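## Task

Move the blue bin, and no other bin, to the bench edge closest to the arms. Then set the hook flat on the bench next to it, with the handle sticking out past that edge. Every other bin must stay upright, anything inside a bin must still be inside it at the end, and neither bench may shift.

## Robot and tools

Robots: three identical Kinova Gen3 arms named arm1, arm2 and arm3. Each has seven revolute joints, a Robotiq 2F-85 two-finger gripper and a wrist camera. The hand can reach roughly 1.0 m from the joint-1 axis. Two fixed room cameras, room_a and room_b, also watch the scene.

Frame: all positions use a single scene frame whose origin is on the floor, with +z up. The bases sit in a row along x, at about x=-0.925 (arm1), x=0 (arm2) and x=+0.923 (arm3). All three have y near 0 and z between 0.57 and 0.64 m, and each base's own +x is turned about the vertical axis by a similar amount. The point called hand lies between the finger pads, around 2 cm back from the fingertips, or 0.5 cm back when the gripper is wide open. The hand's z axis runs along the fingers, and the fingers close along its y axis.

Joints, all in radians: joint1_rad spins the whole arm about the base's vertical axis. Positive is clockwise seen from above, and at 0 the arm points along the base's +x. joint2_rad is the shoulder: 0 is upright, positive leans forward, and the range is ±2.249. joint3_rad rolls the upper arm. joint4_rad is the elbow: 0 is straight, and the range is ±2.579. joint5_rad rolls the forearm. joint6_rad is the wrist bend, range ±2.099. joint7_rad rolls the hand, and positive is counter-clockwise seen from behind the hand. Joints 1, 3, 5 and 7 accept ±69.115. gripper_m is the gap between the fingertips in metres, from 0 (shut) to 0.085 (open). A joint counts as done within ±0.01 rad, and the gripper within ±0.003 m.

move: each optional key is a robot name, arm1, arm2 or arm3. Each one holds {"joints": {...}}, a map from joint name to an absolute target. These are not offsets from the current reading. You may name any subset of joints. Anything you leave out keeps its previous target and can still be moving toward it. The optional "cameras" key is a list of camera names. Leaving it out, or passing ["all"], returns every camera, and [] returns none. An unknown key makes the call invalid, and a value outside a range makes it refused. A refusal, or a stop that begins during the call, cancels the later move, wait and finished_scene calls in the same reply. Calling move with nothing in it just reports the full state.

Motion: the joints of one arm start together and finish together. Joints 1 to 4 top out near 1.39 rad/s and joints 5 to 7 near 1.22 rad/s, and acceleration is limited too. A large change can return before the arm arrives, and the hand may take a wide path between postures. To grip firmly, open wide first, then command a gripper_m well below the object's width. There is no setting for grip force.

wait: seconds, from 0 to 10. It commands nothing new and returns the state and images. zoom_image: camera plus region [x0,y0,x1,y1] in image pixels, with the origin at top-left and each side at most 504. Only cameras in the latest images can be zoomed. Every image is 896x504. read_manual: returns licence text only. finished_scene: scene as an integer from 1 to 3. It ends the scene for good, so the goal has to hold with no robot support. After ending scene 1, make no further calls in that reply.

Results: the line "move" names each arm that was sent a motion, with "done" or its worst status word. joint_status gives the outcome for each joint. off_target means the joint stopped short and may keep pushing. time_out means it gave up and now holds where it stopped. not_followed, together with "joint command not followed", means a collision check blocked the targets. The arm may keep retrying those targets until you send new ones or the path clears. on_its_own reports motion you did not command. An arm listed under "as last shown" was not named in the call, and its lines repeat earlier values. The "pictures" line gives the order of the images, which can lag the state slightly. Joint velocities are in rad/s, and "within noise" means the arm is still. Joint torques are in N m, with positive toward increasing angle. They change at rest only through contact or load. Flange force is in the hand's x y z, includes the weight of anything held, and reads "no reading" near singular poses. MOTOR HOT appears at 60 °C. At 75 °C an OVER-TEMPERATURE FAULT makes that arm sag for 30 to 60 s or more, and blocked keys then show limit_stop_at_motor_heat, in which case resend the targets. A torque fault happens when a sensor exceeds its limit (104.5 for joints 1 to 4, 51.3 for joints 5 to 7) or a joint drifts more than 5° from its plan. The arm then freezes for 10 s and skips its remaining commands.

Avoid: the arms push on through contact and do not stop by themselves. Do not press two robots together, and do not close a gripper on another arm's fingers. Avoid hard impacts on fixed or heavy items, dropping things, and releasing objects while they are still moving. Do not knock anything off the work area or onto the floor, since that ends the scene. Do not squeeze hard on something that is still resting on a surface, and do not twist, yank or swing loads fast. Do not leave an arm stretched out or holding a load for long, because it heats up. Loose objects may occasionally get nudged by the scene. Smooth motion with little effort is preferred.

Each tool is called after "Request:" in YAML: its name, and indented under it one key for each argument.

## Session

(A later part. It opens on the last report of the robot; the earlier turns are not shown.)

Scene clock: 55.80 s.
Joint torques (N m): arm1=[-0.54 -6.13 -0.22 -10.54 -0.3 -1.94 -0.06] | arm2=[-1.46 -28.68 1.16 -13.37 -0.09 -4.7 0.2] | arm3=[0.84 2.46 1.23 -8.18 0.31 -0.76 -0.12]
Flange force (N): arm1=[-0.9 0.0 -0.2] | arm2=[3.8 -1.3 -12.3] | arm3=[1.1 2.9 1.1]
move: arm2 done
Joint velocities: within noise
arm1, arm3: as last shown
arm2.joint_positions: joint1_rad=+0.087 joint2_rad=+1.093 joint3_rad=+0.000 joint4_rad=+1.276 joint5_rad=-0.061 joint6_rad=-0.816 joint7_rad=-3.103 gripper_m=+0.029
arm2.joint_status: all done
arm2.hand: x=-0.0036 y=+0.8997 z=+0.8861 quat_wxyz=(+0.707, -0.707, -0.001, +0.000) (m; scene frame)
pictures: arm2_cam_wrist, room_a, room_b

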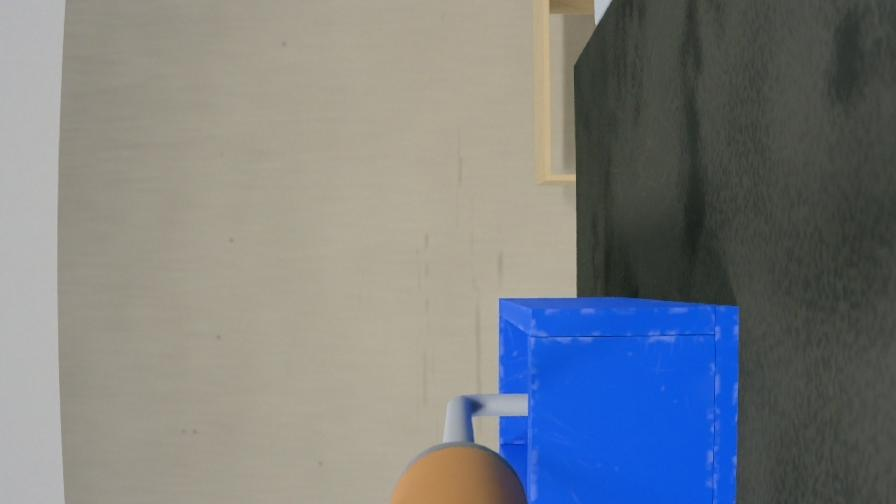

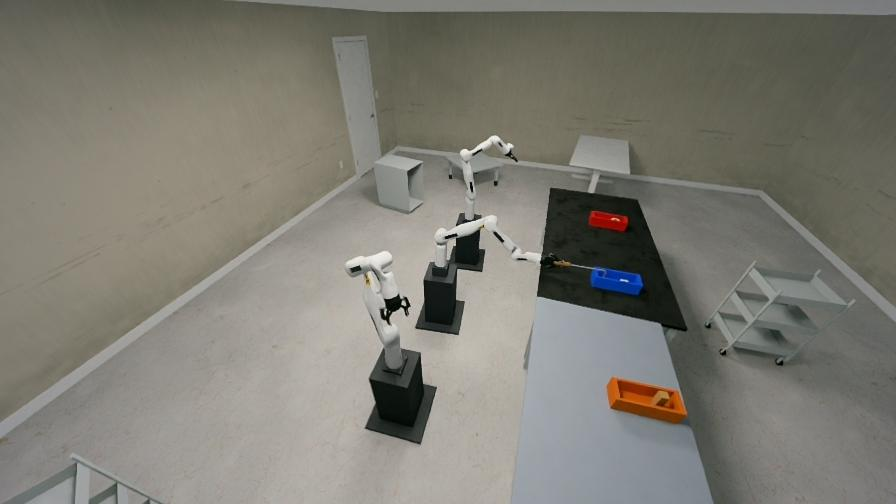

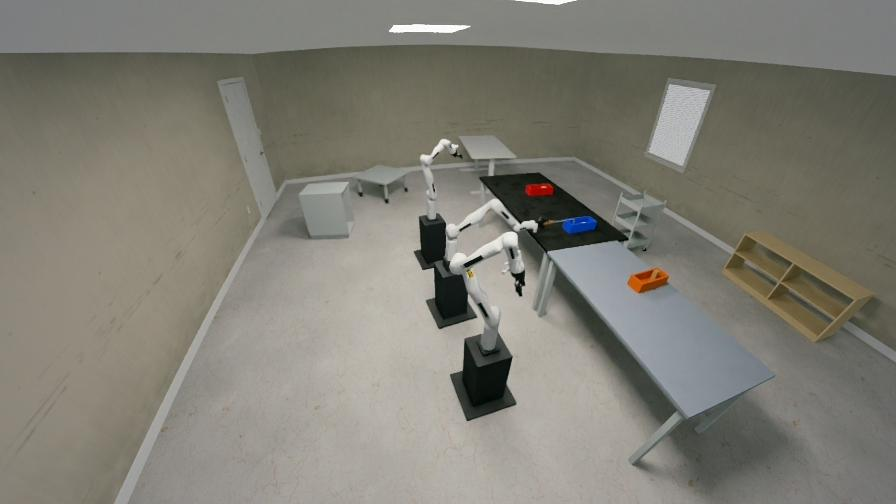

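Request:
move:
  arm2: {"joints":{"joint1_rad":0.078,"joint2_rad":0.9549,"joint4_rad":1.6909,"joint5_rad":-0.0605,"joint6_rad":-1.0927,"joint7_rad":-3.1169}}
  cameras: ["room_a"]

Request:
move:
  arm2: {"joints":{"joint1_rad":0.0676,"joint2_rad":0.8831,"joint4_rad":1.9756,"joint5_rad":-0.0665,"joint6_rad":-1.3053,"joint7_rad":-3.127}}
  cameras: []

Request:
move:
  arm2: {"joints":{"joint1_rad":0.0545,"joint2_rad":0.8514,"joint4_rad":2.2066,"joint5_rad":-0.0774,"joint6_rad":-1.5043,"joint7_rad":-3.1392}}
  cameras: ["arm2_cam_wrist","room_a"]

Request:
zoom_image:
  camera: "room_a"
  region: [490, 220, 690, 320]

Scene clock: 63.60 s.
Joint torques (N m): arm1=[-0.52 -6.17 -0.21 -10.55 -0.28 -1.96 -0.06] | arm2=[-1.46 -25.1 1.15 -11 -0.13 -4.74 0.18] | arm3=[0.87 2.43 1.26 -8.16 0.32 -0.74 -0.13]
Flange force (N): arm1=[-0.8 0.0 -0.2] | arm2=[3.6 -1.6 -8.4] | arm3=[1.0 2.9 1.1]
move: arm2 done
Joint velocities: within noise
arm1, arm3: as last shown
arm2.joint_positions: joint1_rad=+0.078 joint2_rad=+0.955 joint3_rad=+0.000 joint4_rad=+1.691 joint5_rad=-0.060 joint6_rad=-1.093 joint7_rad=-3.117 gripper_m=+0.029
arm2.joint_status: all done
arm2.hand: x=-0.0035 y=+0.7997 z=+0.8861 quat_wxyz=(+0.707, -0.707, -0.001, +0.000) (m; scene frame)
pictures: room_a

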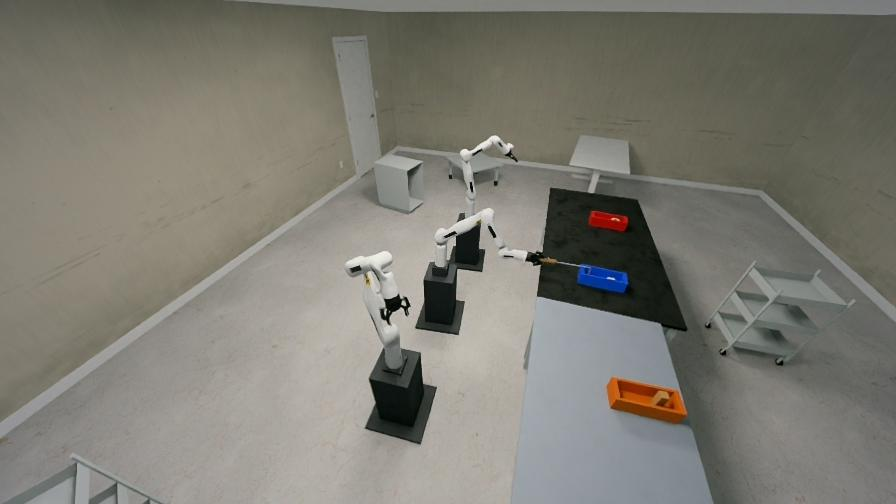

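Scene clock: 65.07 s.
Joint torques (N m): arm1=[-0.46 -6.23 -0.24 -10.55 -0.26 -2.02 -0.09] | arm2=[-1.5 -22.23 1.16 -9.07 -0.16 -4.74 0.19] | arm3=[0.84 2.4 1.27 -8.18 0.33 -0.75 -0.17]
Flange force (N): arm1=[-0.6 0.2 -0.3] | arm2=[3.7 -2.3 -7.1] | arm3=[1.0 2.9 1.1]
move: arm2 done
Joint velocities: within noise
arm1, arm3: as last shown
arm2.joint_positions: joint1_rad=+0.068 joint2_rad=+0.883 joint3_rad=+0.000 joint4_rad=+1.976 joint5_rad=-0.066 joint6_rad=-1.305 joint7_rad=-3.127 gripper_m=+0.029
arm2.joint_status: all done
arm2.hand: x=-0.0034 y=+0.7197 z=+0.8861 quat_wxyz=(+0.707, -0.707, -0.001, +0.000) (m; scene frame)
pictures: none
No camera images: "cameras" was empty.

Scene clock: 66.43 s.
Joint torques (N m): arm1=[-0.57 -6.17 -0.25 -10.57 -0.27 -1.98 -0.07] | arm2=[-1.48 -19.88 1.17 -7.09 -0.2 -4.76 0.2] | arm3=[0.85 2.42 1.23 -8.17 0.35 -0.73 -0.14]
Flange force (N): arm1=[-0.8 0.2 -0.2] | arm2=[3.7 -3.1 -5.7] | arm3=[1.0 2.8 1.2]
move: arm2 done
Joint velocities: within noise
arm1: as last shown
arm2.joint_positions: joint1_rad=+0.055 joint2_rad=+0.851 joint3_rad=+0.000 joint4_rad=+2.207 joint5_rad=-0.077 joint6_rad=-1.504 joint7_rad=-3.139 gripper_m=+0.029
arm2.joint_status: all done
arm2.hand: x=-0.0033 y=+0.6497 z=+0.8860 quat_wxyz=(+0.707, -0.707, -0.001, +0.000) (m; scene frame)
arm3.joint_positions: joint1_rad=+0.620 joint2_rad=-0.547 joint3_rad=-0.085 joint4_rad=+1.483 joint5_rad=+0.004 joint6_rad=+1.862 joint7_rad=+1.437 gripper_m=+0.085
arm3.joint_status: not commanded
arm3.hand: x=+1.0061 y=+0.1322 z=+1.1134 quat_wxyz=(-0.146, +0.458, -0.873, -0.080) (m; scene frame)
pictures: arm2_cam_wrist, room_a

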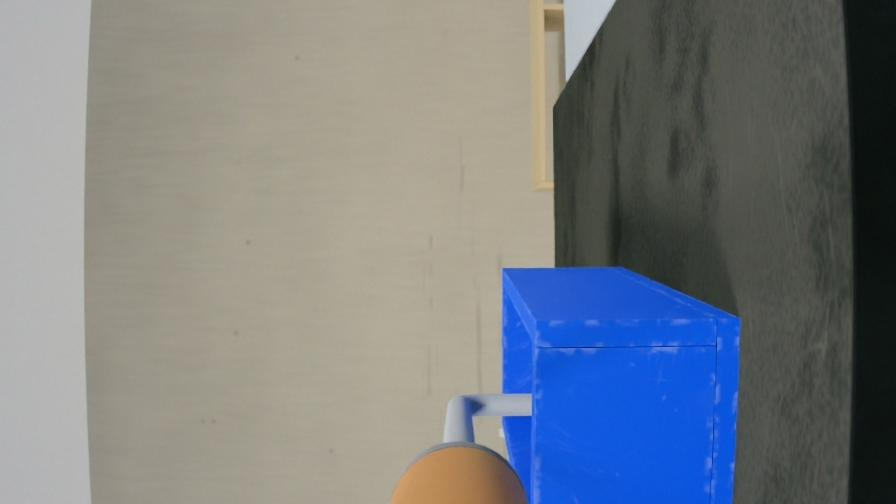

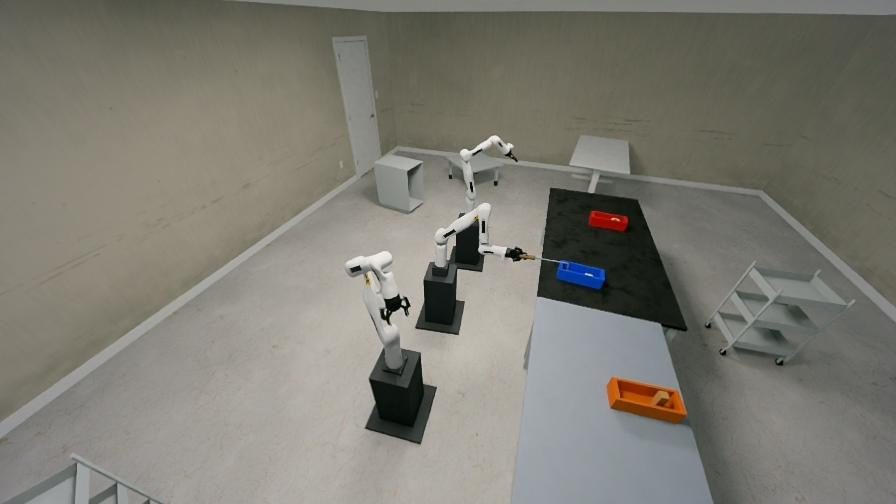

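Scaled by 2.520 from the camera's 896x504 image, which has a finer 1280x720 frame.

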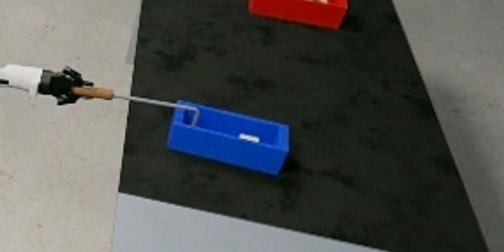

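Request:
move:
  arm2: {"joints":{"joint1_rad":0.0049,"joint2_rad":0.8551,"joint4_rad":2.1561,"joint5_rad":-0.1276,"joint6_rad":-1.4583,"joint7_rad":-3.1291}}
  cameras: ["arm2_cam_wrist"]

Request:
move:
  arm2: {"joints":{"joint1_rad":0.0041,"joint2_rad":0.6061,"joint4_rad":2.2729,"joint5_rad":-0.1353,"joint6_rad":-1.205,"joint7_rad":-3.1104}}
  cameras: ["arm2_cam_wrist","room_a"]

Request:
zoom_image:
  camera: "room_a"
  region: [490, 220, 690, 320]

Scene clock: 73.00 s.
Joint torques (N m): arm1=[-0.51 -6.11 -0.24 -10.59 -0.3 -1.93 -0.07] | arm2=[-1.57 -20.31 1.38 -7.64 -0.19 -4.68 0.2] | arm3=[0.8 2.47 1.27 -8.14 0.34 -0.73 -0.14]
Flange force (N): arm1=[-1.2 0.1 -0.2] | arm2=[4.3 -2.9 -6.4] | arm3=[1.1 3.0 1.0]
move: arm2 done
Joint velocities: within noise
arm1, arm3: as last shown
arm2.joint_positions: joint1_rad=+0.005 joint2_rad=+0.855 joint3_rad=+0.000 joint4_rad=+2.156 joint5_rad=-0.128 joint6_rad=-1.458 joint7_rad=-3.129 gripper_m=+0.029
arm2.joint_status: all done
arm2.hand: x=-0.0223 y=+0.6647 z=+0.8860 quat_wxyz=(+0.707, -0.707, -0.001, +0.000) (m; scene frame)
pictures: arm2_cam_wrist

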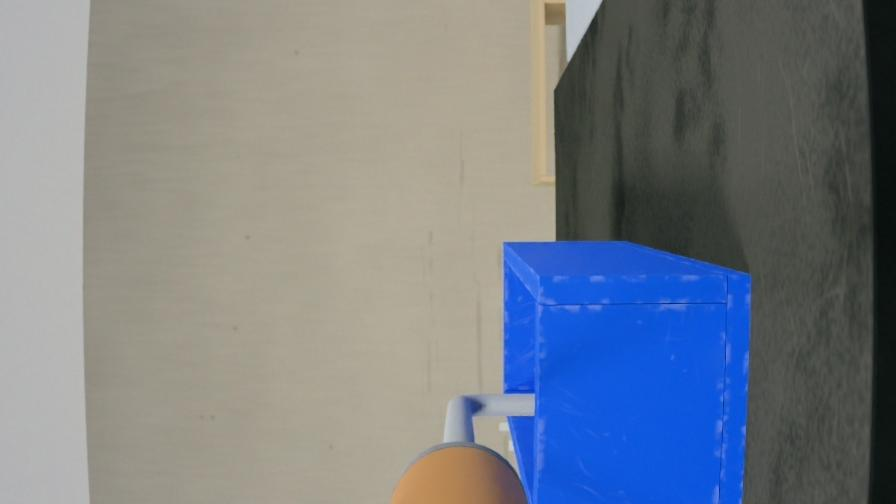

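Scene clock: 74.40 s.
Joint torques (N m): arm1=[-0.51 -6.11 -0.3 -10.52 -0.25 -1.93 -0.08] | arm2=[-1.57 -17.57 1.09 -8.55 -0.07 -4.51 0.18] | arm3=[0.86 2.43 1.28 -8.14 0.35 -0.7 -0.13]
Flange force (N): arm1=[-0.9 0.4 -0.3] | arm2=[5.3 -0.9 -6.5] | arm3=[0.9 3.0 1.1]
move: arm2 done
Joint velocities: within noise
arm1.joint_positions: joint1_rad=-0.500 joint2_rad=-0.200 joint3_rad=+0.000 joint4_rad=+1.400 joint5_rad=+0.000 joint6_rad=+1.100 joint7_rad=-1.571 gripper_m=+0.085
arm1.joint_status: not commanded
arm1.hand: x=-1.1643 y=+0.3718 z=+1.1759 quat_wxyz=(+0.364, -0.415, -0.813, -0.185) (m; scene frame)
arm2.joint_positions: joint1_rad=+0.004 joint2_rad=+0.606 joint3_rad=+0.000 joint4_rad=+2.273 joint5_rad=-0.135 joint6_rad=-1.205 joint7_rad=-3.110 gripper_m=+0.029
arm2.joint_status: all done
arm2.hand: x=-0.0183 y=+0.6269 z=+0.9265 quat_wxyz=(+0.663, -0.749, -0.001, +0.000) (m; scene frame)
arm3: as last shown
pictures: arm2_cam_wrist, room_a

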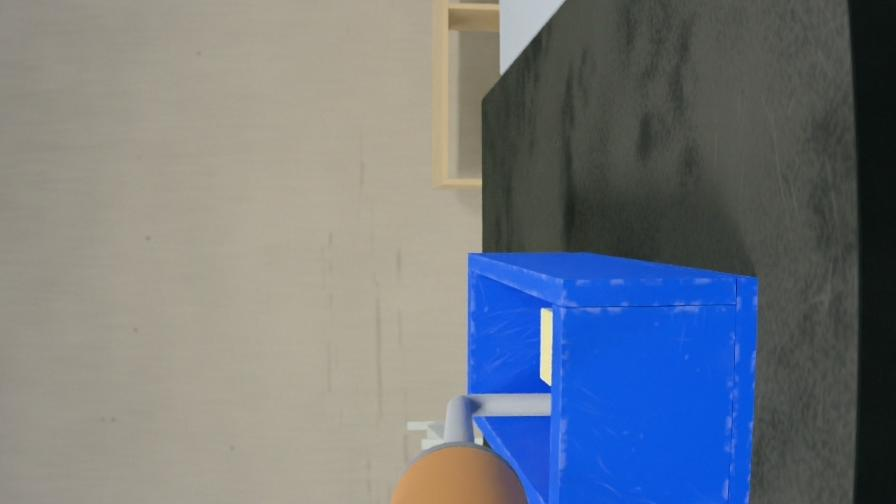

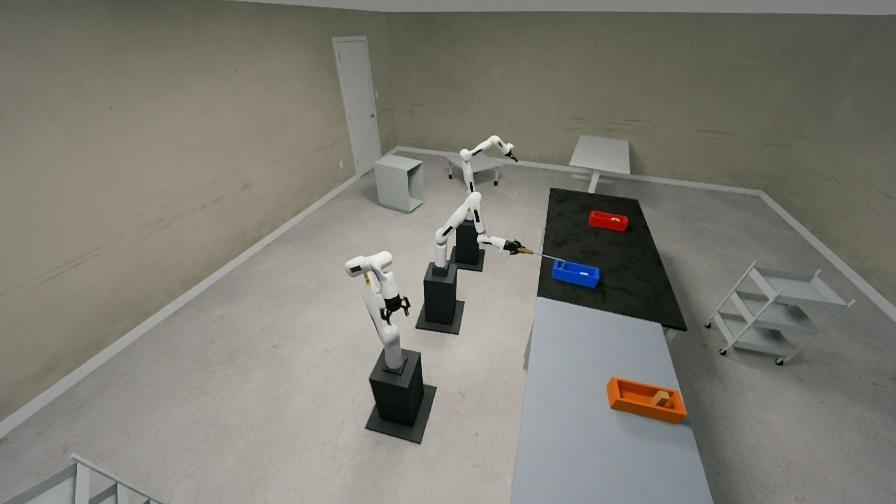

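Scaled by 2.520 from the camera's 896x504 image, which has a finer 1280x720 frame.

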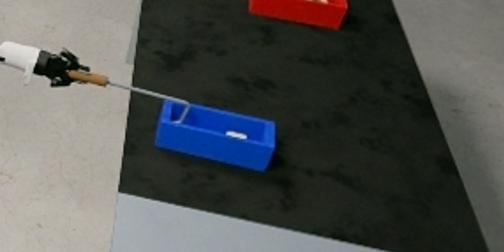

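Request:
move:
  arm2: {"joints":{"joint1_rad":0.0235,"joint2_rad":0.3768,"joint4_rad":2.2735,"joint5_rad":-0.1385,"joint6_rad":-0.8553,"joint7_rad":-3.0788}}
  cameras: ["arm2_cam_wrist"]

Scene clock: 77.50 s.
Joint torques (N m): arm1=[-0.5 -6.18 -0.25 -10.52 -0.27 -1.95 -0.11] | arm2=[-1.54 -15.39 0.89 -10.57 -0.02 -4.34 0.18] | arm3=[0.88 2.49 1.25 -8.16 0.32 -0.73 -0.14]
Flange force (N): arm1=[-0.7 0.3 -0.2] | arm2=[6.7 2.4 -6.8] | arm3=[1.1 2.9 1.2]
move: arm2 done
Joint velocities: within noise
arm1, arm3: as last shown
arm2.joint_positions: joint1_rad=+0.024 joint2_rad=+0.377 joint3_rad=+0.000 joint4_rad=+2.273 joint5_rad=-0.139 joint6_rad=-0.855 joint7_rad=-3.079 gripper_m=+0.029
arm2.joint_status: all done
arm2.hand: x=-0.0103 y=+0.6033 z=+0.9612 quat_wxyz=(+0.616, -0.788, -0.001, +0.000) (m; scene frame)
pictures: arm2_cam_wrist

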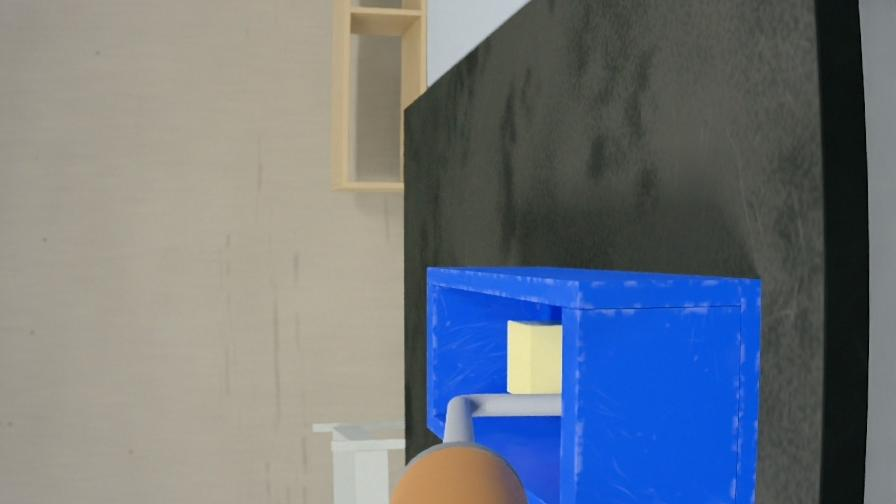

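Request:
move:
  arm2: {"joints":{"joint1_rad":0.0593,"joint2_rad":0.1938,"joint4_rad":2.2401,"joint5_rad":-0.1321,"joint6_rad":-0.5341,"joint7_rad":-3.055}}
  cameras: ["arm2_cam_wrist","room_a"]

Request:
zoom_image:
  camera: "room_a"
  region: [490, 220, 690, 320]

Scene clock: 80.83 s.
Joint torques (N m): arm1=[-0.52 -6.11 -0.25 -10.58 -0.23 -1.92 -0.07] | arm2=[-1.5 -13.45 0.69 -12.39 -0.02 -4.31 0.23] | arm3=[0.85 2.44 1.22 -8.14 0.33 -0.72 -0.15]
Flange force (N): arm1=[-1.1 0.3 -0.2] | arm2=[8.7 5.4 -6.3] | arm3=[1.0 2.8 1.1]
move: arm2 done
Joint velocities: within noise
arm1, arm3: as last shown
arm2.joint_positions: joint1_rad=+0.059 joint2_rad=+0.194 joint3_rad=+0.000 joint4_rad=+2.240 joint5_rad=-0.132 joint6_rad=-0.534 joint7_rad=-3.055 gripper_m=+0.029
arm2.joint_status: all done
arm2.hand: x=+0.0017 y=+0.5772 z=+0.9904 quat_wxyz=(+0.574, -0.819, -0.001, +0.000) (m; scene frame)
pictures: arm2_cam_wrist, room_a

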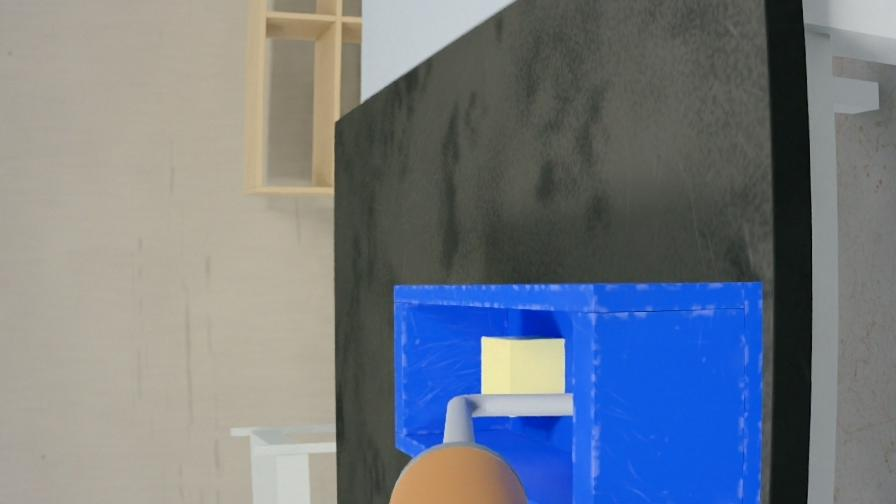

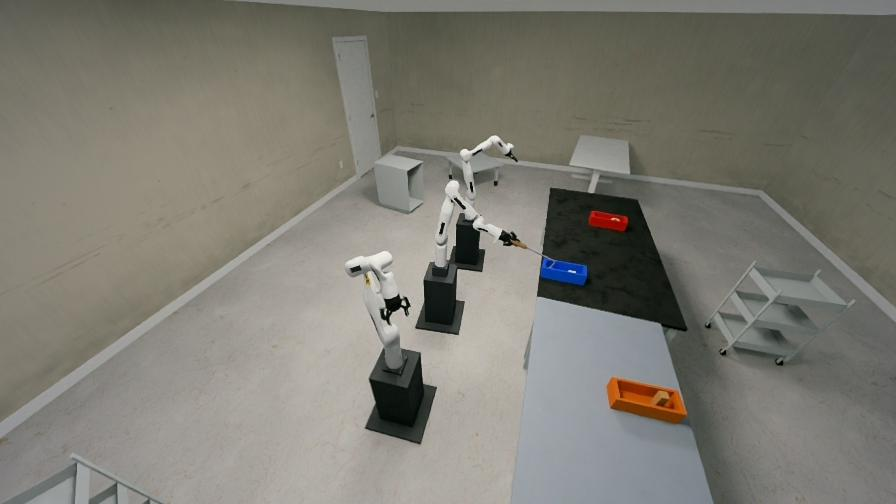

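Scaled by 2.520 from the camera's 896x504 image, which has a finer 1280x720 frame.

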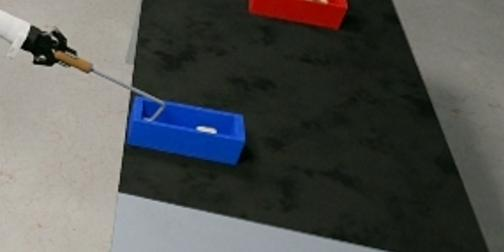

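Request:
move:
  arm2: {"joints":{"joint1_rad":0.0578,"joint2_rad":0.182,"joint4_rad":2.2567,"joint5_rad":-0.1337,"joint6_rad":-0.5388,"joint7_rad":-3.0546}}
  cameras: ["arm2_cam_wrist"]

Scene clock: 83.07 s.
Joint torques (N m): arm1=[-0.51 -6.12 -0.29 -10.5 -0.26 -1.94 -0.06] | arm2=[-1.58 -13.09 0.61 -12.26 -0.04 -4.22 0.21] | arm3=[0.87 2.45 1.26 -8.17 0.33 -0.73 -0.15]
Flange force (N): arm1=[-0.7 0.3 -0.3] | arm2=[8.9 5.3 -6.2] | arm3=[1.0 2.9 1.2]
move: arm2 done
Joint velocities: within noise
arm1, arm3: as last shown
arm2.joint_positions: joint1_rad=+0.058 joint2_rad=+0.182 joint3_rad=+0.000 joint4_rad=+2.257 joint5_rad=-0.134 joint6_rad=-0.539 joint7_rad=-3.055 gripper_m=+0.029
arm2.joint_status: all done
arm2.hand: x=+0.0017 y=+0.5712 z=+0.9904 quat_wxyz=(+0.574, -0.819, -0.001, +0.000) (m; scene frame)
pictures: arm2_cam_wrist

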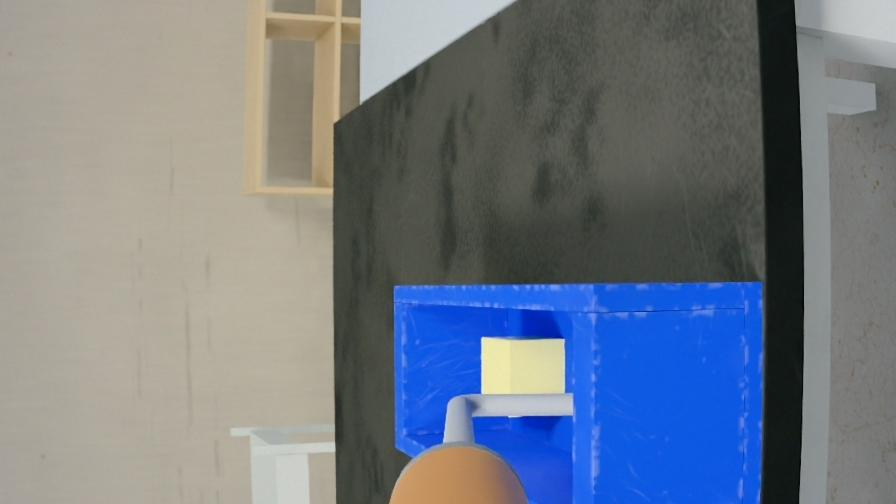

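Request:
move:
  arm2: {"joints":{"joint1_rad":0.0627,"joint2_rad":0.2556,"joint4_rad":2.2255,"joint5_rad":-0.1047,"joint6_rad":-0.6845,"joint7_rad":-3.08}}
  cameras: []

Request:
move:
  arm2: {"joints":{"joint1_rad":0.0681,"joint2_rad":0.5098,"joint4_rad":2.2212,"joint5_rad":-0.0689,"joint6_rad":-1.1779,"joint7_rad":-3.1182}}
  cameras: ["arm2_cam_wrist"]

Request:
move:
  arm2: {"joints":{"joint1_rad":-0.439,"joint2_rad":0.5987,"joint4_rad":1.9902,"joint5_rad":-0.6402,"joint6_rad":-1.1291,"joint7_rad":-1.2557}}
  cameras: ["arm2_cam_wrist","room_a"]

Request:
zoom_image:
  camera: "room_a"
  region: [490, 220, 690, 320]

Scene clock: 91.93 s.
Joint torques (N m): arm1=[-0.47 -6.19 -0.16 -10.52 -0.22 -1.95 -0.08] | arm2=[-1.56 -14.46 0.73 -12.32 -0.01 -4.54 0.14] | arm3=[0.88 2.43 1.28 -8.17 0.35 -0.73 -0.14]
Flange force (N): arm1=[-0.7 0.1 -0.2] | arm2=[7.0 3.8 -7.5] | arm3=[1.0 3.0 1.1]
move: arm2 done
Joint velocities: within noise
arm1, arm3: as last shown
arm2.joint_positions: joint1_rad=+0.063 joint2_rad=+0.256 joint3_rad=+0.000 joint4_rad=+2.226 joint5_rad=-0.105 joint6_rad=-0.685 joint7_rad=-3.080 gripper_m=+0.029
arm2.joint_status: all done
arm2.hand: x=+0.0016 y=+0.6002 z=+1.0060 quat_wxyz=(+0.616, -0.788, -0.001, +0.000) (m; scene frame)
pictures: none
No camera images: "cameras" was empty.

Scene clock: 93.37 s.
Joint torques (N m): arm1=[-0.54 -6.19 -0.3 -10.54 -0.22 -1.95 -0.1] | arm2=[-1.49 -17.41 0.91 -10.35 -0.15 -4.68 0.18] | arm3=[0.79 2.44 1.25 -8.16 0.34 -0.74 -0.16]
Flange force (N): arm1=[-0.8 0.5 -0.2] | arm2=[4.8 -0.6 -7.9] | arm3=[1.0 2.9 1.1]
move: arm2 done
Joint velocities: within noise
arm1, arm3: as last shown
arm2.joint_positions: joint1_rad=+0.068 joint2_rad=+0.510 joint3_rad=+0.000 joint4_rad=+2.221 joint5_rad=-0.069 joint6_rad=-1.178 joint7_rad=-3.118 gripper_m=+0.029
arm2.joint_status: all done
arm2.hand: x=+0.0016 y=+0.6397 z=+1.0012 quat_wxyz=(+0.707, -0.707, -0.001, +0.000) (m; scene frame)
pictures: arm2_cam_wrist

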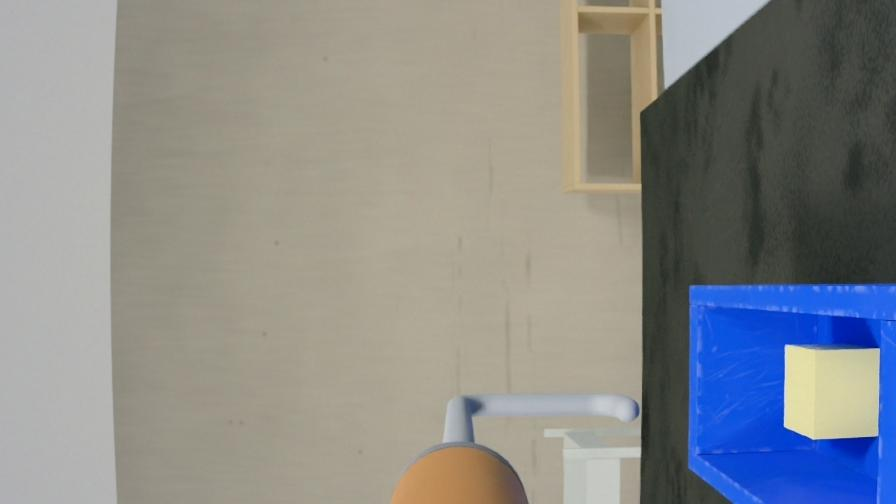

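Scene clock: 95.70 s.
Joint torques (N m): arm1=[-0.51 -6.13 -0.16 -10.51 -0.27 -1.94 -0.09] | arm2=[-1.65 -19.51 2.2 -10.86 1.03 -4.47 0.2] | arm3=[0.85 2.43 1.22 -8.16 0.34 -0.75 -0.16]
Flange force (N): arm1=[-0.8 0.0 -0.3] | arm2=[-0.7 8.2 -5.8] | arm3=[1.0 2.8 1.1]
move: arm2 done
Joint velocities: within noise
arm1: as last shown
arm2.joint_positions: joint1_rad=-0.439 joint2_rad=+0.599 joint3_rad=+0.000 joint4_rad=+1.990 joint5_rad=-0.640 joint6_rad=-1.129 joint7_rad=-1.256 gripper_m=+0.029
arm2.joint_status: all done
arm2.hand: x=-0.1986 y=+0.6594 z=+1.0008 quat_wxyz=(+0.500, -0.499, -0.500, -0.500) (m; scene frame)
arm3.joint_positions: joint1_rad=+0.620 joint2_rad=-0.547 joint3_rad=-0.085 joint4_rad=+1.483 joint5_rad=+0.004 joint6_rad=+1.862 joint7_rad=+1.437 gripper_m=+0.085
arm3.joint_status: not commanded
arm3.hand: x=+1.0061 y=+0.1322 z=+1.1134 quat_wxyz=(-0.146, +0.458, -0.873, -0.080) (m; scene frame)
pictures: arm2_cam_wrist, room_a

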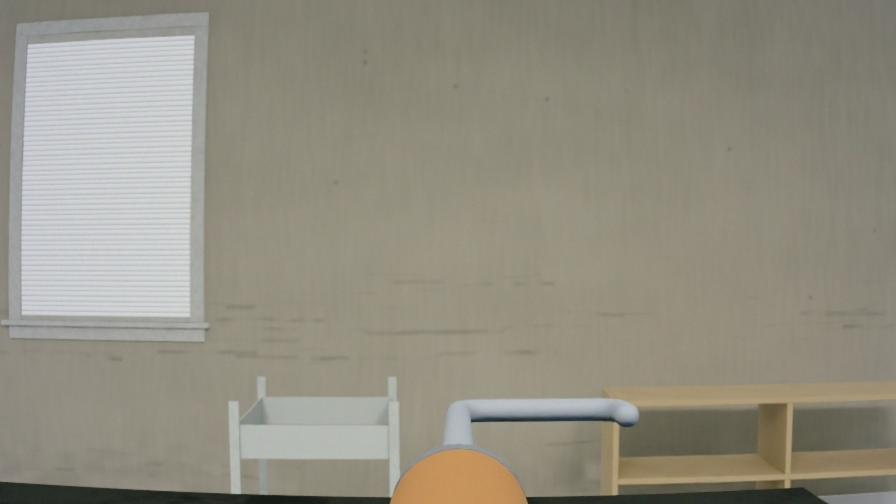

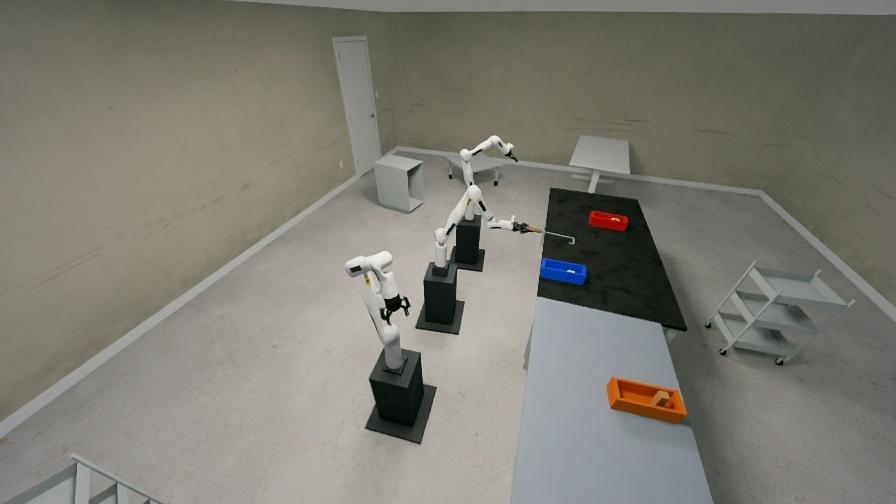

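Scaled by 2.520 from the camera's 896x504 image, which has a finer 1280x720 frame.

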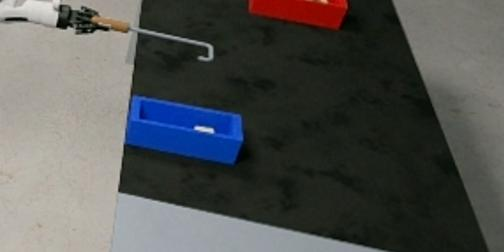

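Request:
move:
  arm2: {"joints":{"joint1_rad":-0.4378,"joint2_rad":0.7892,"joint4_rad":2.0125,"joint5_rad":-0.5933,"joint6_rad":-1.3026,"joint7_rad":-1.3874}}
  cameras: []

Request:
move:
  arm2: {"joints":{"joint1_rad":-0.3585,"joint2_rad":1.12,"joint4_rad":1.7428,"joint5_rad":-0.5046,"joint6_rad":-1.3423,"joint7_rad":-1.4413}}
  cameras: ["arm2_cam_wrist","room_a"]

Request:
zoom_image:
  camera: "room_a"
  region: [490, 220, 690, 320]

Scene clock: 98.93 s.
Joint torques (N m): arm1=[-0.51 -6.13 -0.2 -10.48 -0.29 -1.99 -0.1] | arm2=[-1.64 -20.67 2.64 -8.96 0.59 -4.63 0.18] | arm3=[0.83 2.43 1.28 -8.18 0.33 -0.72 -0.16]
Flange force (N): arm1=[-0.5 0.1 -0.5] | arm2=[1.4 7.2 -5.3] | arm3=[1.0 3.0 1.2]
move: arm2 done
Joint velocities: within noise
arm1, arm3: as last shown
arm2.joint_positions: joint1_rad=-0.438 joint2_rad=+0.789 joint3_rad=+0.000 joint4_rad=+2.012 joint5_rad=-0.593 joint6_rad=-1.303 joint7_rad=-1.387 gripper_m=+0.029
arm2.joint_status: all done
arm2.hand: x=-0.1984 y=+0.6595 z=+0.9209 quat_wxyz=(+0.500, -0.499, -0.500, -0.500) (m; scene frame)
pictures: none
No camera images: "cameras" was empty.

Scene clock: 100.47 s.
Joint torques (N m): arm1=[-0.51 -6.14 -0.26 -10.52 -0.28 -1.93 -0.04] | arm2=[-1.64 -24.2 2.91 -8.67 0.34 -4.65 0.19] | arm3=[0.87 2.42 1.26 -8.15 0.35 -0.72 -0.14]
Flange force (N): arm1=[-0.8 0.1 -0.2] | arm2=[3.3 6.5 -6.4] | arm3=[1.0 2.9 1.1]
move: arm2 done
Joint velocities: within noise
arm1.joint_positions: joint1_rad=-0.500 joint2_rad=-0.200 joint3_rad=+0.000 joint4_rad=+1.400 joint5_rad=+0.000 joint6_rad=+1.100 joint7_rad=-1.571 gripper_m=+0.085
arm1.joint_status: not commanded
arm1.hand: x=-1.1643 y=+0.3718 z=+1.1759 quat_wxyz=(+0.364, -0.415, -0.813, -0.185) (m; scene frame)
arm2.joint_positions: joint1_rad=-0.359 joint2_rad=+1.120 joint3_rad=+0.000 joint4_rad=+1.743 joint5_rad=-0.505 joint6_rad=-1.342 joint7_rad=-1.441 gripper_m=+0.029
arm2.joint_status: all done
arm2.hand: x=-0.1984 y=+0.7265 z=+0.8009 quat_wxyz=(+0.500, -0.499, -0.500, -0.500) (m; scene frame)
arm3: as last shown
pictures: arm2_cam_wrist, room_a

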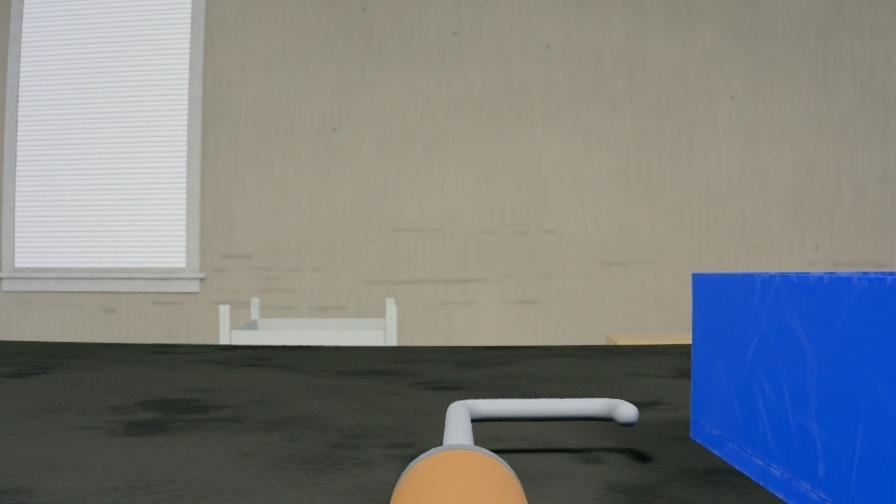

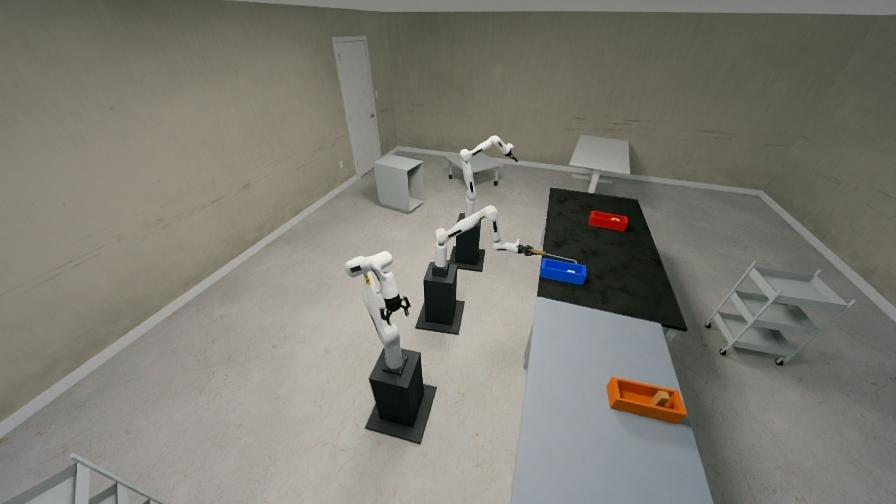

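Scaled by 2.520 from the camera's 896x504 image, which has a finer 1280x720 frame.

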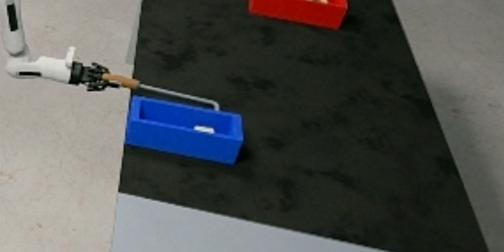

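Request:
move:
  arm2: {"joints":{"joint1_rad":-0.3582,"joint2_rad":1.162,"joint4_rad":1.7242,"joint5_rad":-0.5017,"joint6_rad":-1.3627,"joint7_rad":-1.453}}
  cameras: []

Request:
move:
  arm2: {"joints":{"joint1_rad":-0.3581,"joint2_rad":1.1758,"joint4_rad":1.7179,"joint5_rad":-0.5008,"joint6_rad":-1.3693,"joint7_rad":-1.4568}}
  cameras: ["arm2_cam_wrist"]

Scene clock: 103.30 s.
Joint torques (N m): arm1=[-0.48 -6.16 -0.25 -10.52 -0.28 -1.96 -0.05] | arm2=[-1.63 -24.1 2.85 -8.15 0.27 -4.46 0.16] | arm3=[0.85 2.43 1.28 -8.14 0.35 -0.73 -0.11]
Flange force (N): arm1=[-0.7 0.1 -0.3] | arm2=[3.7 6.1 -5.9] | arm3=[1.0 3.1 1.1]
move: arm2 done
Joint velocities: within noise
arm1, arm3: as last shown
arm2.joint_positions: joint1_rad=-0.358 joint2_rad=+1.162 joint3_rad=+0.000 joint4_rad=+1.724 joint5_rad=-0.502 joint6_rad=-1.363 joint7_rad=-1.453 gripper_m=+0.029
arm2.joint_status: all done
arm2.hand: x=-0.1983 y=+0.7265 z=+0.7829 quat_wxyz=(+0.500, -0.499, -0.500, -0.500) (m; scene frame)
pictures: none
No camera images: "cameras" was empty.

Scene clock: 103.90 s.
Joint torques (N m): arm1=[-0.46 -6.06 -0.23 -10.53 -0.27 -1.93 -0.06] | arm2=[-1.14 -11.22 0.29 -1.98 -0.42 1.87 0.19] | arm3=[0.84 2.42 1.25 -8.15 0.34 -0.72 -0.13]
Flange force (N): arm1=[-1.0 0.1 -0.3] | arm2=[20.3 6.1 -8.6] | arm3=[1.0 2.9 1.1]
move: arm2 done
Joint velocities: within noise
arm1, arm3: as last shown
arm2.joint_positions: joint1_rad=-0.358 joint2_rad=+1.176 joint3_rad=+0.000 joint4_rad=+1.718 joint5_rad=-0.501 joint6_rad=-1.369 joint7_rad=-1.457 gripper_m=+0.029
arm2.joint_status: all done
arm2.hand: x=-0.1983 y=+0.7265 z=+0.7771 quat_wxyz=(+0.500, -0.499, -0.500, -0.500) (m; scene frame)
pictures: arm2_cam_wrist

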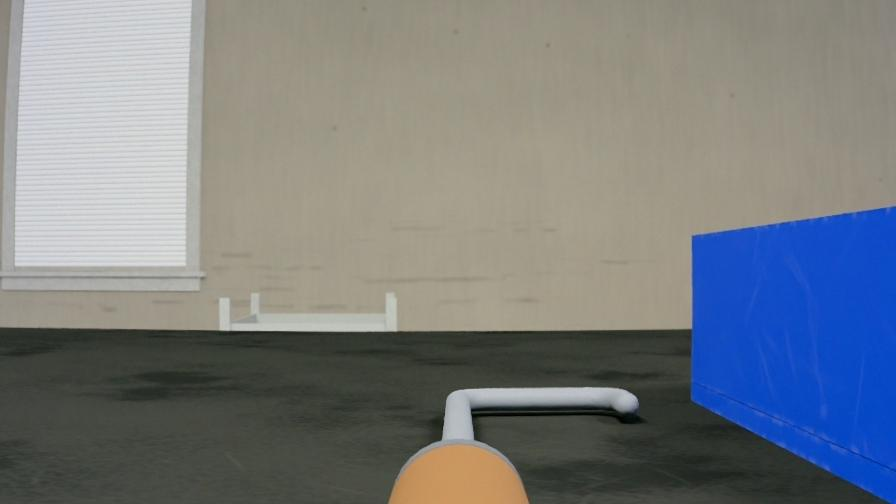

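Request:
move:
  arm2: {"joints":{"joint1_rad":-0.3581,"joint2_rad":1.1685,"joint4_rad":1.7212,"joint5_rad":-0.5013,"joint6_rad":-1.3658,"joint7_rad":-1.4548}}
  cameras: []

Request:
move:
  arm2: {"joints":{"gripper_m":0.085}}
  cameras: ["arm2_cam_wrist"]

Request:
move:
  arm2: {"joints":{"joint1_rad":-0.4983,"joint2_rad":1.1543,"joint4_rad":2.0382,"joint5_rad":-0.6315,"joint6_rad":-1.6287,"joint7_rad":-1.6048}}
  cameras: ["arm2_cam_wrist","room_a","room_b"]

Request:
zoom_image:
  camera: "room_a"
  region: [490, 220, 690, 320]

Scene clock: 105.87 s.
Joint torques (N m): arm1=[-0.56 -6.12 -0.22 -10.55 -0.25 -1.96 -0.1] | arm2=[-1.45 -22.09 2.34 -6.99 -0.07 -3.37 0.07] | arm3=[0.86 2.44 1.24 -8.15 0.35 -0.74 -0.15]
Flange force (N): arm1=[-0.9 0.3 -0.3] | arm2=[6.0 6.1 -5.9] | arm3=[1.0 2.9 1.1]
move: arm2 done
Joint velocities: within noise
arm1, arm3: as last shown
arm2.joint_positions: joint1_rad=-0.358 joint2_rad=+1.169 joint3_rad=+0.000 joint4_rad=+1.721 joint5_rad=-0.501 joint6_rad=-1.366 joint7_rad=-1.455 gripper_m=+0.029
arm2.joint_status: all done
arm2.hand: x=-0.1982 y=+0.7265 z=+0.7800 quat_wxyz=(+0.500, -0.499, -0.500, -0.500) (m; scene frame)
pictures: none
No camera images: "cameras" was empty.

Scene clock: 107.10 s.
Joint torques (N m): arm1=[-0.52 -6.15 -0.17 -10.51 -0.3 -1.96 -0.06] | arm2=[-1.63 -21.09 2.07 -6.5 0.09 -2.88 0.16] | arm3=[0.86 2.46 1.24 -8.12 0.34 -0.74 -0.14]
Flange force (N): arm1=[-0.7 -0.1 -0.3] | arm2=[7.3 6.2 -6.1] | arm3=[1.0 2.8 1.0]
move: arm2 done
Joint velocities: within noise
arm1, arm3: as last shown
arm2.joint_positions: joint1_rad=-0.358 joint2_rad=+1.168 joint3_rad=+0.000 joint4_rad=+1.721 joint5_rad=-0.501 joint6_rad=-1.366 joint7_rad=-1.455 gripper_m=+0.085
arm2.joint_status: all done
arm2.hand: x=-0.1982 y=+0.7265 z=+0.7801 quat_wxyz=(+0.500, -0.499, -0.500, -0.500) (m; scene frame)
pictures: arm2_cam_wrist

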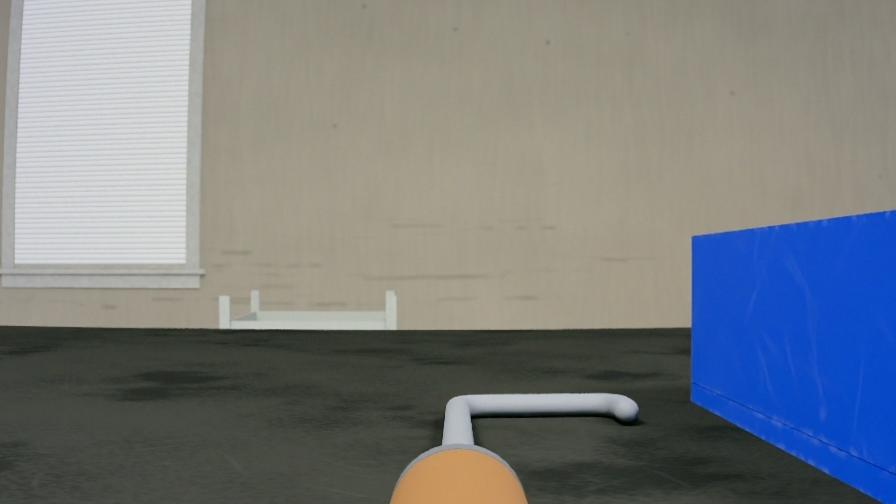

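Scene clock: 108.63 s.
Joint torques (N m): arm1=[-0.58 -6.25 -0.24 -10.53 -0.24 -1.94 -0.06] | arm2=[-1.71 -18.15 2.41 -3.69 -0.34 -2.96 0.15] | arm3=[0.86 2.45 1.28 -8.17 0.33 -0.71 -0.15]
Flange force (N): arm1=[-0.6 0.2 -0.1] | arm2=[8.2 5.8 -3.2] | arm3=[1.0 3.0 1.2]
move: arm2 done
Joint velocities: within noise
arm1, arm3: as last shown
arm2.joint_positions: joint1_rad=-0.498 joint2_rad=+1.154 joint3_rad=+0.000 joint4_rad=+2.038 joint5_rad=-0.631 joint6_rad=-1.629 joint7_rad=-1.605 gripper_m=+0.085
arm2.joint_status: all done
arm2.hand: x=-0.1981 y=+0.6166 z=+0.7779 quat_wxyz=(+0.500, -0.499, -0.500, -0.500) (m; scene frame)
pictures: arm2_cam_wrist, room_a, room_b

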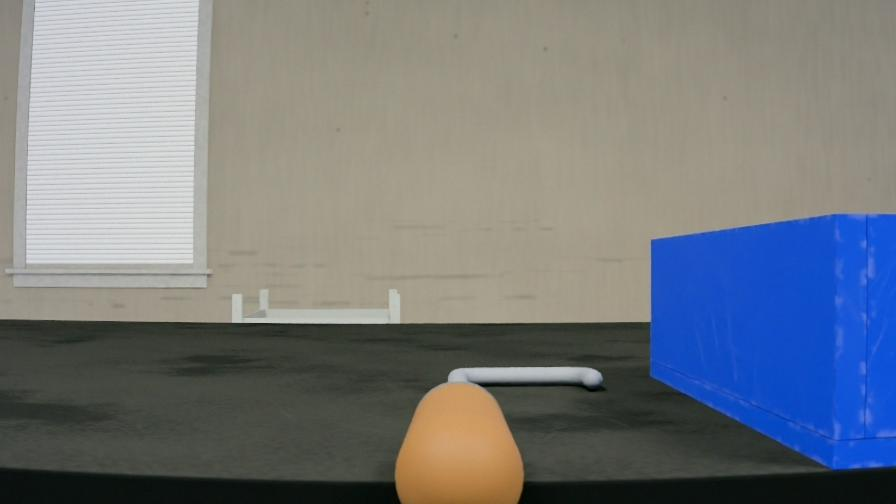

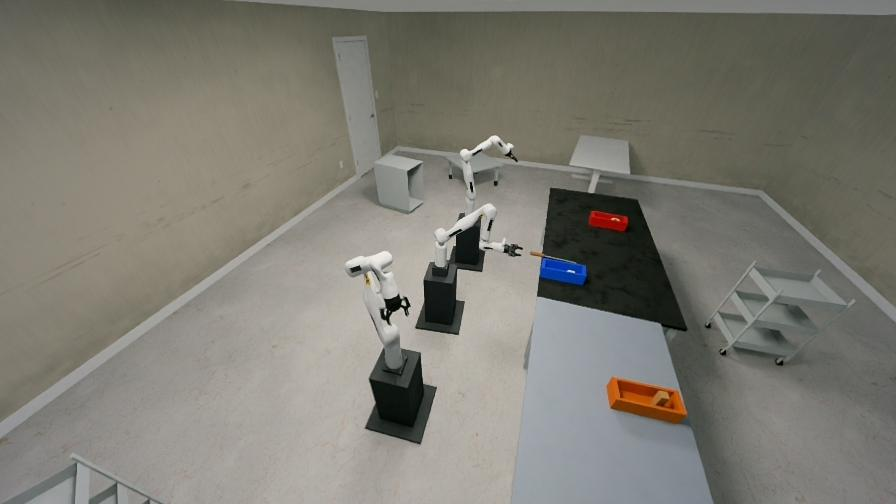

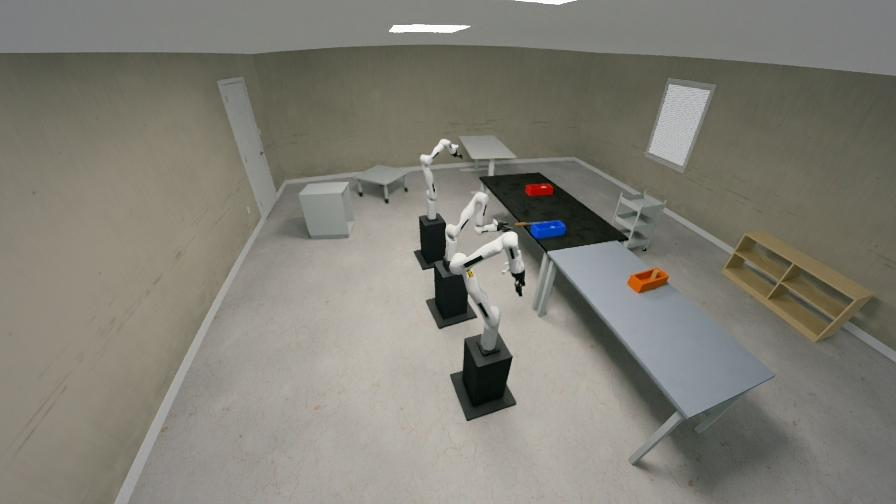

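Scaled by 2.520 from the camera's 896x504 image, which has a finer 1280x720 frame.

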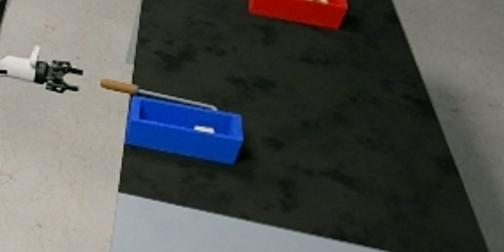

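Request:
finished_scene:
  scene: 3

The scene is finished: the task was done.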